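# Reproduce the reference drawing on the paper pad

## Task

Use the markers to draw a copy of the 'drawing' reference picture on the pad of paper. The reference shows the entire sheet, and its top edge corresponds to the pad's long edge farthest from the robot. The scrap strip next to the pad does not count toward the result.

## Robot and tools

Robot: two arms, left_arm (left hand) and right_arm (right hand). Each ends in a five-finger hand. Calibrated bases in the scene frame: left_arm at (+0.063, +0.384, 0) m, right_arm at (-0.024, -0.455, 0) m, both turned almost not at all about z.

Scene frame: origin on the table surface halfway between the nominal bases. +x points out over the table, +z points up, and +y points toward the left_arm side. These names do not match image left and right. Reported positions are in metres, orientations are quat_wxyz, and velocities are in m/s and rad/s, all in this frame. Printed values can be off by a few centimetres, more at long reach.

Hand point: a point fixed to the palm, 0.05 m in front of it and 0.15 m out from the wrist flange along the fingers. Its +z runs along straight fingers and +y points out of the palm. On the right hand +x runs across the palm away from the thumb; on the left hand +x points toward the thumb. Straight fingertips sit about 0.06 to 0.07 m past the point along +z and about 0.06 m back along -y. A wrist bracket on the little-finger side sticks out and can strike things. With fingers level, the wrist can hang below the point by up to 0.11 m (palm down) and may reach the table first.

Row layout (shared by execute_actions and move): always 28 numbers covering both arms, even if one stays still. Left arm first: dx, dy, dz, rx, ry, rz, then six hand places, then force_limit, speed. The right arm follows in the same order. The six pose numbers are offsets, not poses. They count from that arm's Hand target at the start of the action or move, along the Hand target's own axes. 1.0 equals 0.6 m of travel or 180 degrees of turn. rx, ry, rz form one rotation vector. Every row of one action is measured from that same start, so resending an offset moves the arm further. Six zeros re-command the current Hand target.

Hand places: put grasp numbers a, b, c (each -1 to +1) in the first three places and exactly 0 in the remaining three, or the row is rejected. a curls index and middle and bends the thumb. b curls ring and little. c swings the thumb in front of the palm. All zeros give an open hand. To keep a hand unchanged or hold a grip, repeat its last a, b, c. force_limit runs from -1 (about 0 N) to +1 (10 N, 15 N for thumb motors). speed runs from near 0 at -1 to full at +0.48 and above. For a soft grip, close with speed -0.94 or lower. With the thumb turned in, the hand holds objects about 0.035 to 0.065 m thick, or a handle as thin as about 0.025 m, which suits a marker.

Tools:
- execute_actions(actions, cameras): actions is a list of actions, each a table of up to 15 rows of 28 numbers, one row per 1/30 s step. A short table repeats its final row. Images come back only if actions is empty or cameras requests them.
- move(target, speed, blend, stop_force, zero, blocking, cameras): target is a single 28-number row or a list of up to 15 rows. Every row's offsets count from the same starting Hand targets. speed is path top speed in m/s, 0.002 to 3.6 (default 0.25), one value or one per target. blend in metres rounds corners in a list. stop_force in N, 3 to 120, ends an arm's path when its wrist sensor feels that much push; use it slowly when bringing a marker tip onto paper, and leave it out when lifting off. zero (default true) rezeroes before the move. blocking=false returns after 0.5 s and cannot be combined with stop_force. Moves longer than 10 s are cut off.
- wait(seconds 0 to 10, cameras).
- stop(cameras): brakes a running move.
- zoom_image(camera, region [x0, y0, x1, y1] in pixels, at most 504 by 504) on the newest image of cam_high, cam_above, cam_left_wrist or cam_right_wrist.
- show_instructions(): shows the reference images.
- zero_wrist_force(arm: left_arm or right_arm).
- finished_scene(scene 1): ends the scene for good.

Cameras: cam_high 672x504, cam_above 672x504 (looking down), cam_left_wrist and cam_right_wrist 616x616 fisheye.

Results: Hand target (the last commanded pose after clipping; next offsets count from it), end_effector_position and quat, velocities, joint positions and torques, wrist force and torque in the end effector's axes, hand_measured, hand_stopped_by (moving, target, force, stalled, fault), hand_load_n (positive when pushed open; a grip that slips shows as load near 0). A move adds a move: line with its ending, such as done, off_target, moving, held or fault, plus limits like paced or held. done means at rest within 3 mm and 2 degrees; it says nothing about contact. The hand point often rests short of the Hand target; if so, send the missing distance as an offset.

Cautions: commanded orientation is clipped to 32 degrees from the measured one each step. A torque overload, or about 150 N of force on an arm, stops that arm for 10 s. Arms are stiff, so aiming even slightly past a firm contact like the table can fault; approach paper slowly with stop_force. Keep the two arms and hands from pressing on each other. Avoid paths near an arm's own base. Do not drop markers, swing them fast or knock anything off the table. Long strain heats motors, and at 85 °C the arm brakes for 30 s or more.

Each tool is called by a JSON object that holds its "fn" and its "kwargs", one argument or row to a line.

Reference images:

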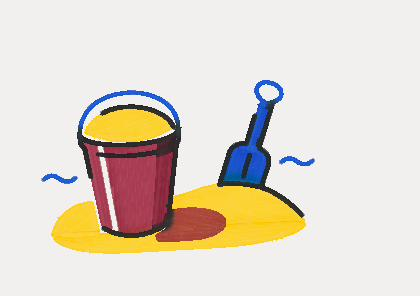

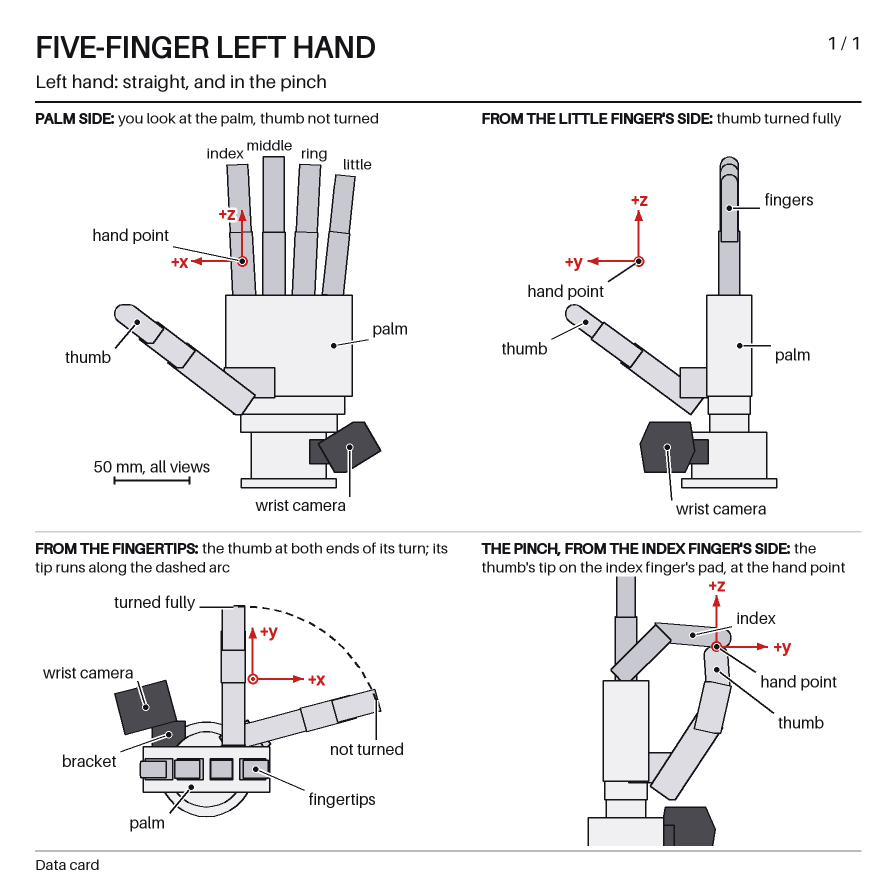

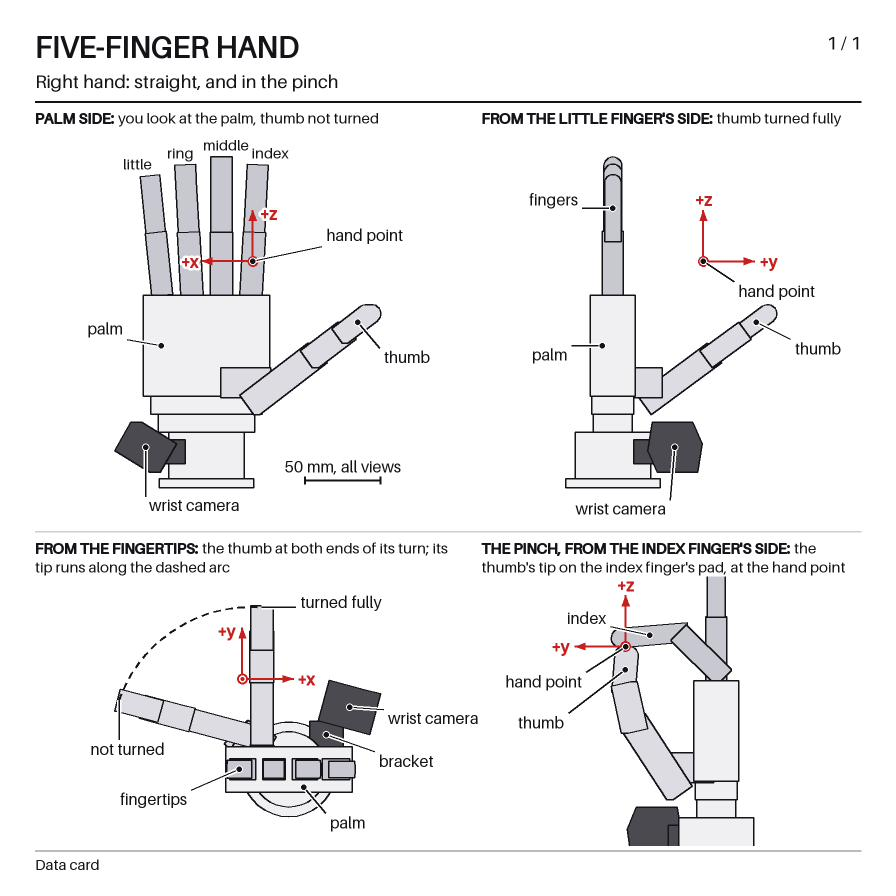

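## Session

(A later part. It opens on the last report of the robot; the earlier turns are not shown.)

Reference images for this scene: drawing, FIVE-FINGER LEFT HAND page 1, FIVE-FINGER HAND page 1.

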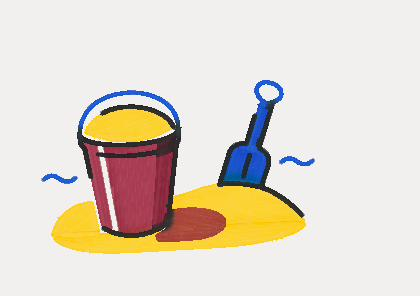

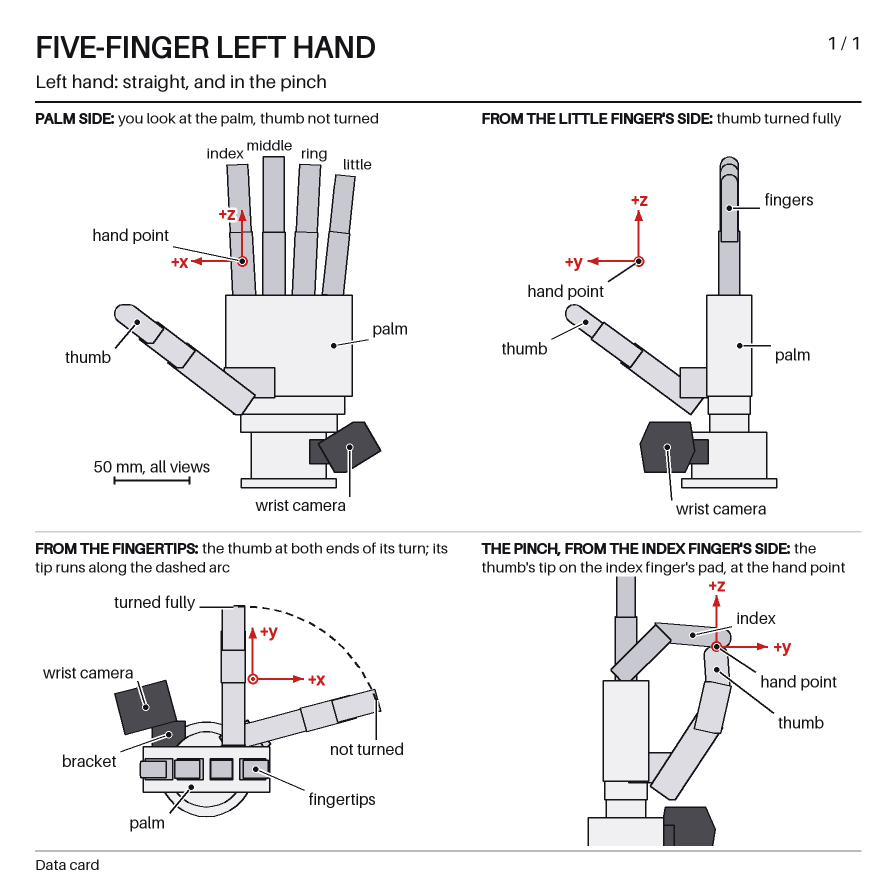

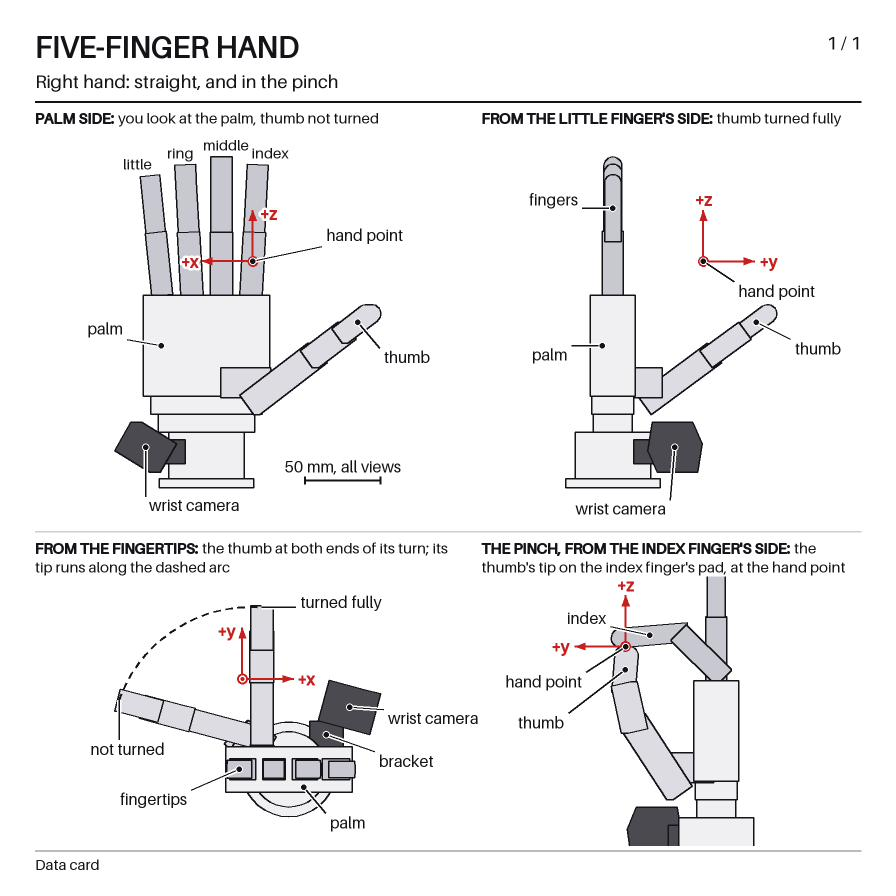

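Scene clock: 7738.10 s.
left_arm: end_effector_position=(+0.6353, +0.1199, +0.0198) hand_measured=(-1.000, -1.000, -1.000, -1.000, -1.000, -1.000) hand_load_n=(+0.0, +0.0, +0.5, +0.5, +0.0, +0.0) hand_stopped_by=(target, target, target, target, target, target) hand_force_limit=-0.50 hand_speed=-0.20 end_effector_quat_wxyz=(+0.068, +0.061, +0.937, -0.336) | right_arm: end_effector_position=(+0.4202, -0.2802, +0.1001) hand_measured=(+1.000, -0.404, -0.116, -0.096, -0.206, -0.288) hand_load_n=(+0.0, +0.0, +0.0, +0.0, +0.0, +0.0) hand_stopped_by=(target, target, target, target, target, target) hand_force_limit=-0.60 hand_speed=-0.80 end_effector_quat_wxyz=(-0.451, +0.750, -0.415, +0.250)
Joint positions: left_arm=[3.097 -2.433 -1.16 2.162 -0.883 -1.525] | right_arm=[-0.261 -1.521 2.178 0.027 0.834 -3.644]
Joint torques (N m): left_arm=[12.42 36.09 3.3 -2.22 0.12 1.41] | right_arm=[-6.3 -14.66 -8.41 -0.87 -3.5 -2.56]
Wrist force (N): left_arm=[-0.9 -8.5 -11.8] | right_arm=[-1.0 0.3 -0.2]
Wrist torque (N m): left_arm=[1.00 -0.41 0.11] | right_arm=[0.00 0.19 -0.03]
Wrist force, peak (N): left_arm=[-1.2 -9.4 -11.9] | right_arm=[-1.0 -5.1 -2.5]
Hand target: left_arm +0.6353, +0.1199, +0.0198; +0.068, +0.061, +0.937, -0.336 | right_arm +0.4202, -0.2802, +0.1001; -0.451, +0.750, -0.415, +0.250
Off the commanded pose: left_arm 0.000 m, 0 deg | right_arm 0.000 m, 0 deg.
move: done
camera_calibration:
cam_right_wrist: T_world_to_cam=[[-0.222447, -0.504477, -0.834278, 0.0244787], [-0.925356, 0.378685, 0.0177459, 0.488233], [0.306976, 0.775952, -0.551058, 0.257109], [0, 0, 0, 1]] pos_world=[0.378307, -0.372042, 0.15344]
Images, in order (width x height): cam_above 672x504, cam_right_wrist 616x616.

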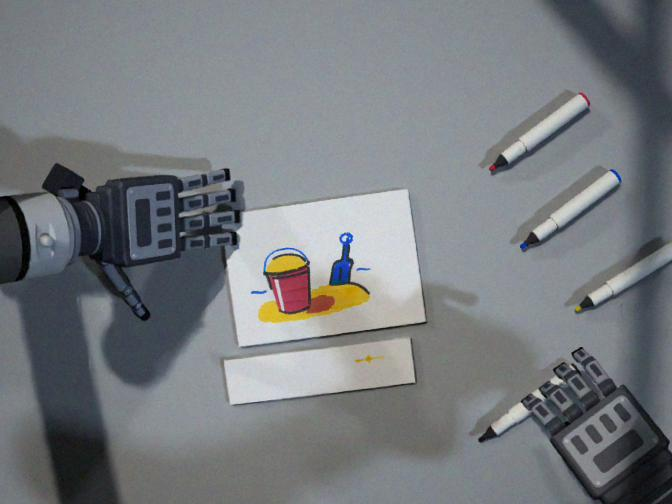

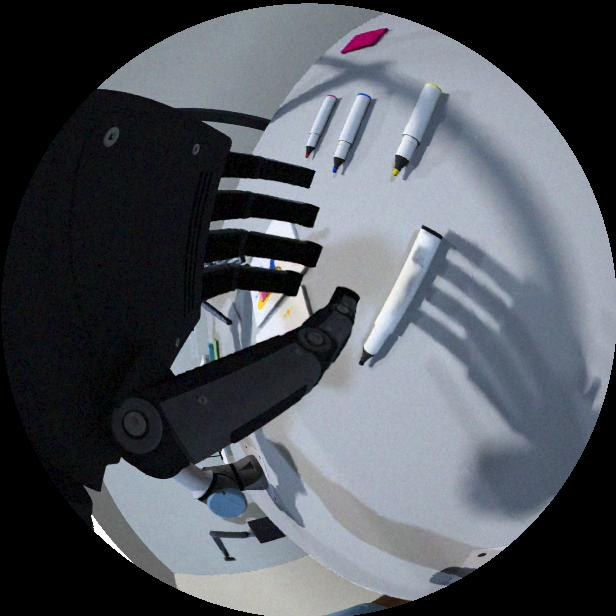

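{"fn": "move", "kwargs": {
  "target": [
    [-0.0146,-0.0626,-0.0764,0,0,0,0,0,0,0,0,0,-0.5,-0.2,0,-0.1177,-0.0625,0,0,0,0.48,0.38,1,0,0,0,-0.6,-0.8],
    [-0.022,0.003,-0.259,0,0,0,0,0,0,0,0,0,-0.5,-0.2,0,-0.1177,-0.0625,0,0,0,0.48,0.38,1,0,0,0,-0.6,-0.8]
  ],
  "speed": [0.05,0.12],
  "blend": [0.01,0],
  "cameras": ["cam_above","cam_high"]
}}

{"fn": "zoom_image", "kwargs": {
  "camera": "cam_above",
  "region": [210, 170, 440, 365]
}}

{"fn": "zoom_image", "kwargs": {
  "camera": "cam_above",
  "region": [245, 225, 385, 330]
}}

Scene clock: 7768.97 s.
left_arm: end_effector_position=(+0.6353, +0.2196, +0.1399) hand_measured=(-1.000, -1.000, -1.000, -1.000, -1.000, -1.000) hand_load_n=(+0.0, +0.0, +0.0, +0.0, -0.5, -0.5) hand_stopped_by=(target, target, target, target, target, target) hand_force_limit=-0.50 hand_speed=-0.20 end_effector_quat_wxyz=(+0.068, +0.061, +0.937, -0.336) | right_arm: end_effector_position=(+0.4200, -0.2801, +0.1800) hand_measured=(+1.000, -0.404, -0.116, -0.096, -0.206, -0.288) hand_load_n=(+0.0, +0.5, +0.0, +0.0, +0.0, +0.0) hand_stopped_by=(target, target, target, target, target, target) hand_force_limit=-0.60 hand_speed=-0.80 end_effector_quat_wxyz=(-0.451, +0.750, -0.415, +0.250)
Joint positions: left_arm=[3.273 -2.294 -1.126 1.843 -0.871 -1.297] | right_arm=[-0.261 -1.634 2.052 0.266 0.834 -3.644]
Joint torques (N m): left_arm=[-11.71 36.75 13.93 -1.84 1.98 0.07] | right_arm=[-6.97 -7.24 -10.72 -1.9 -3.12 -2.85]
Wrist force (N): left_arm=[0.8 0.2 -1.0] | right_arm=[-0.8 0.4 -0.2]
Wrist torque (N m): left_arm=[0.18 -0.22 0.12] | right_arm=[-0.02 0.14 -0.04]
Wrist force, peak (N): left_arm=[-1.2 -9.0 -12.0] | right_arm=[-0.9 1.3 -0.1]
Hand target: left_arm +0.6353, +0.2196, +0.1398; +0.068, +0.061, +0.937, -0.336 | right_arm +0.4200, -0.2801, +0.1800; -0.451, +0.750, -0.415, +0.250
Off the commanded pose: left_arm 0.000 m, 0 deg | right_arm 0.000 m, 0 deg.
move: done
Images, in order (width x height): cam_high 672x504, cam_above 672x504.

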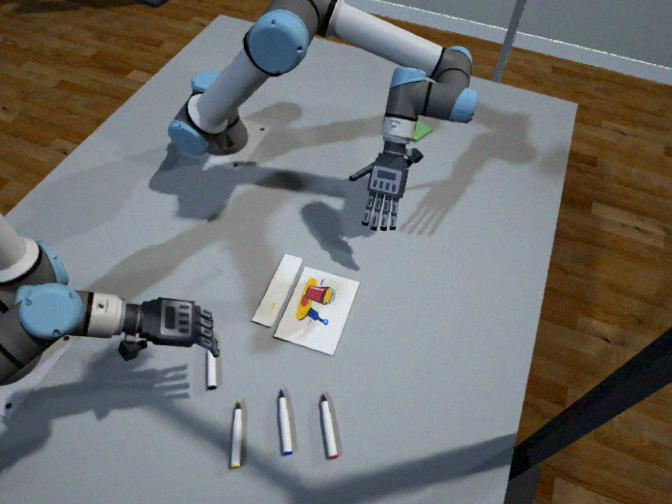

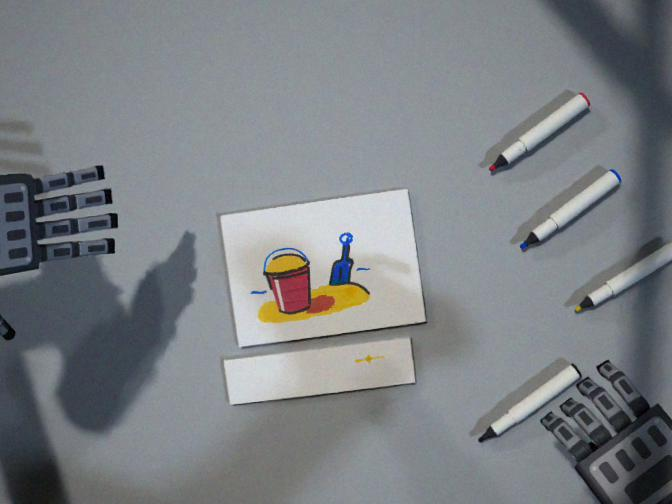

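Scaled by 2.191.

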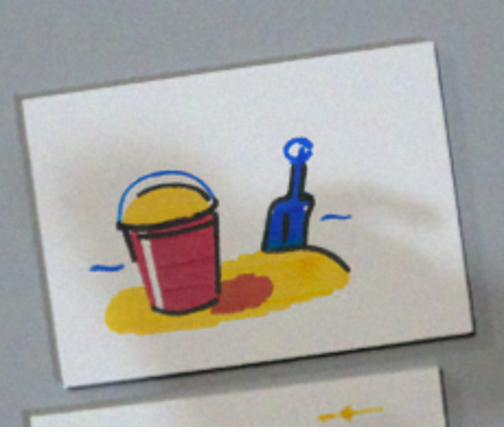

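Scaled by 3.600.

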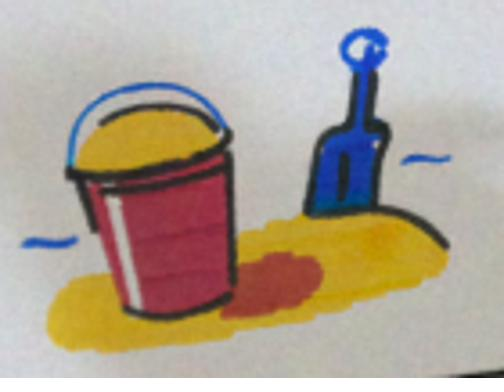

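{"fn": "finished_scene", "kwargs": {

}}

The scene is finished.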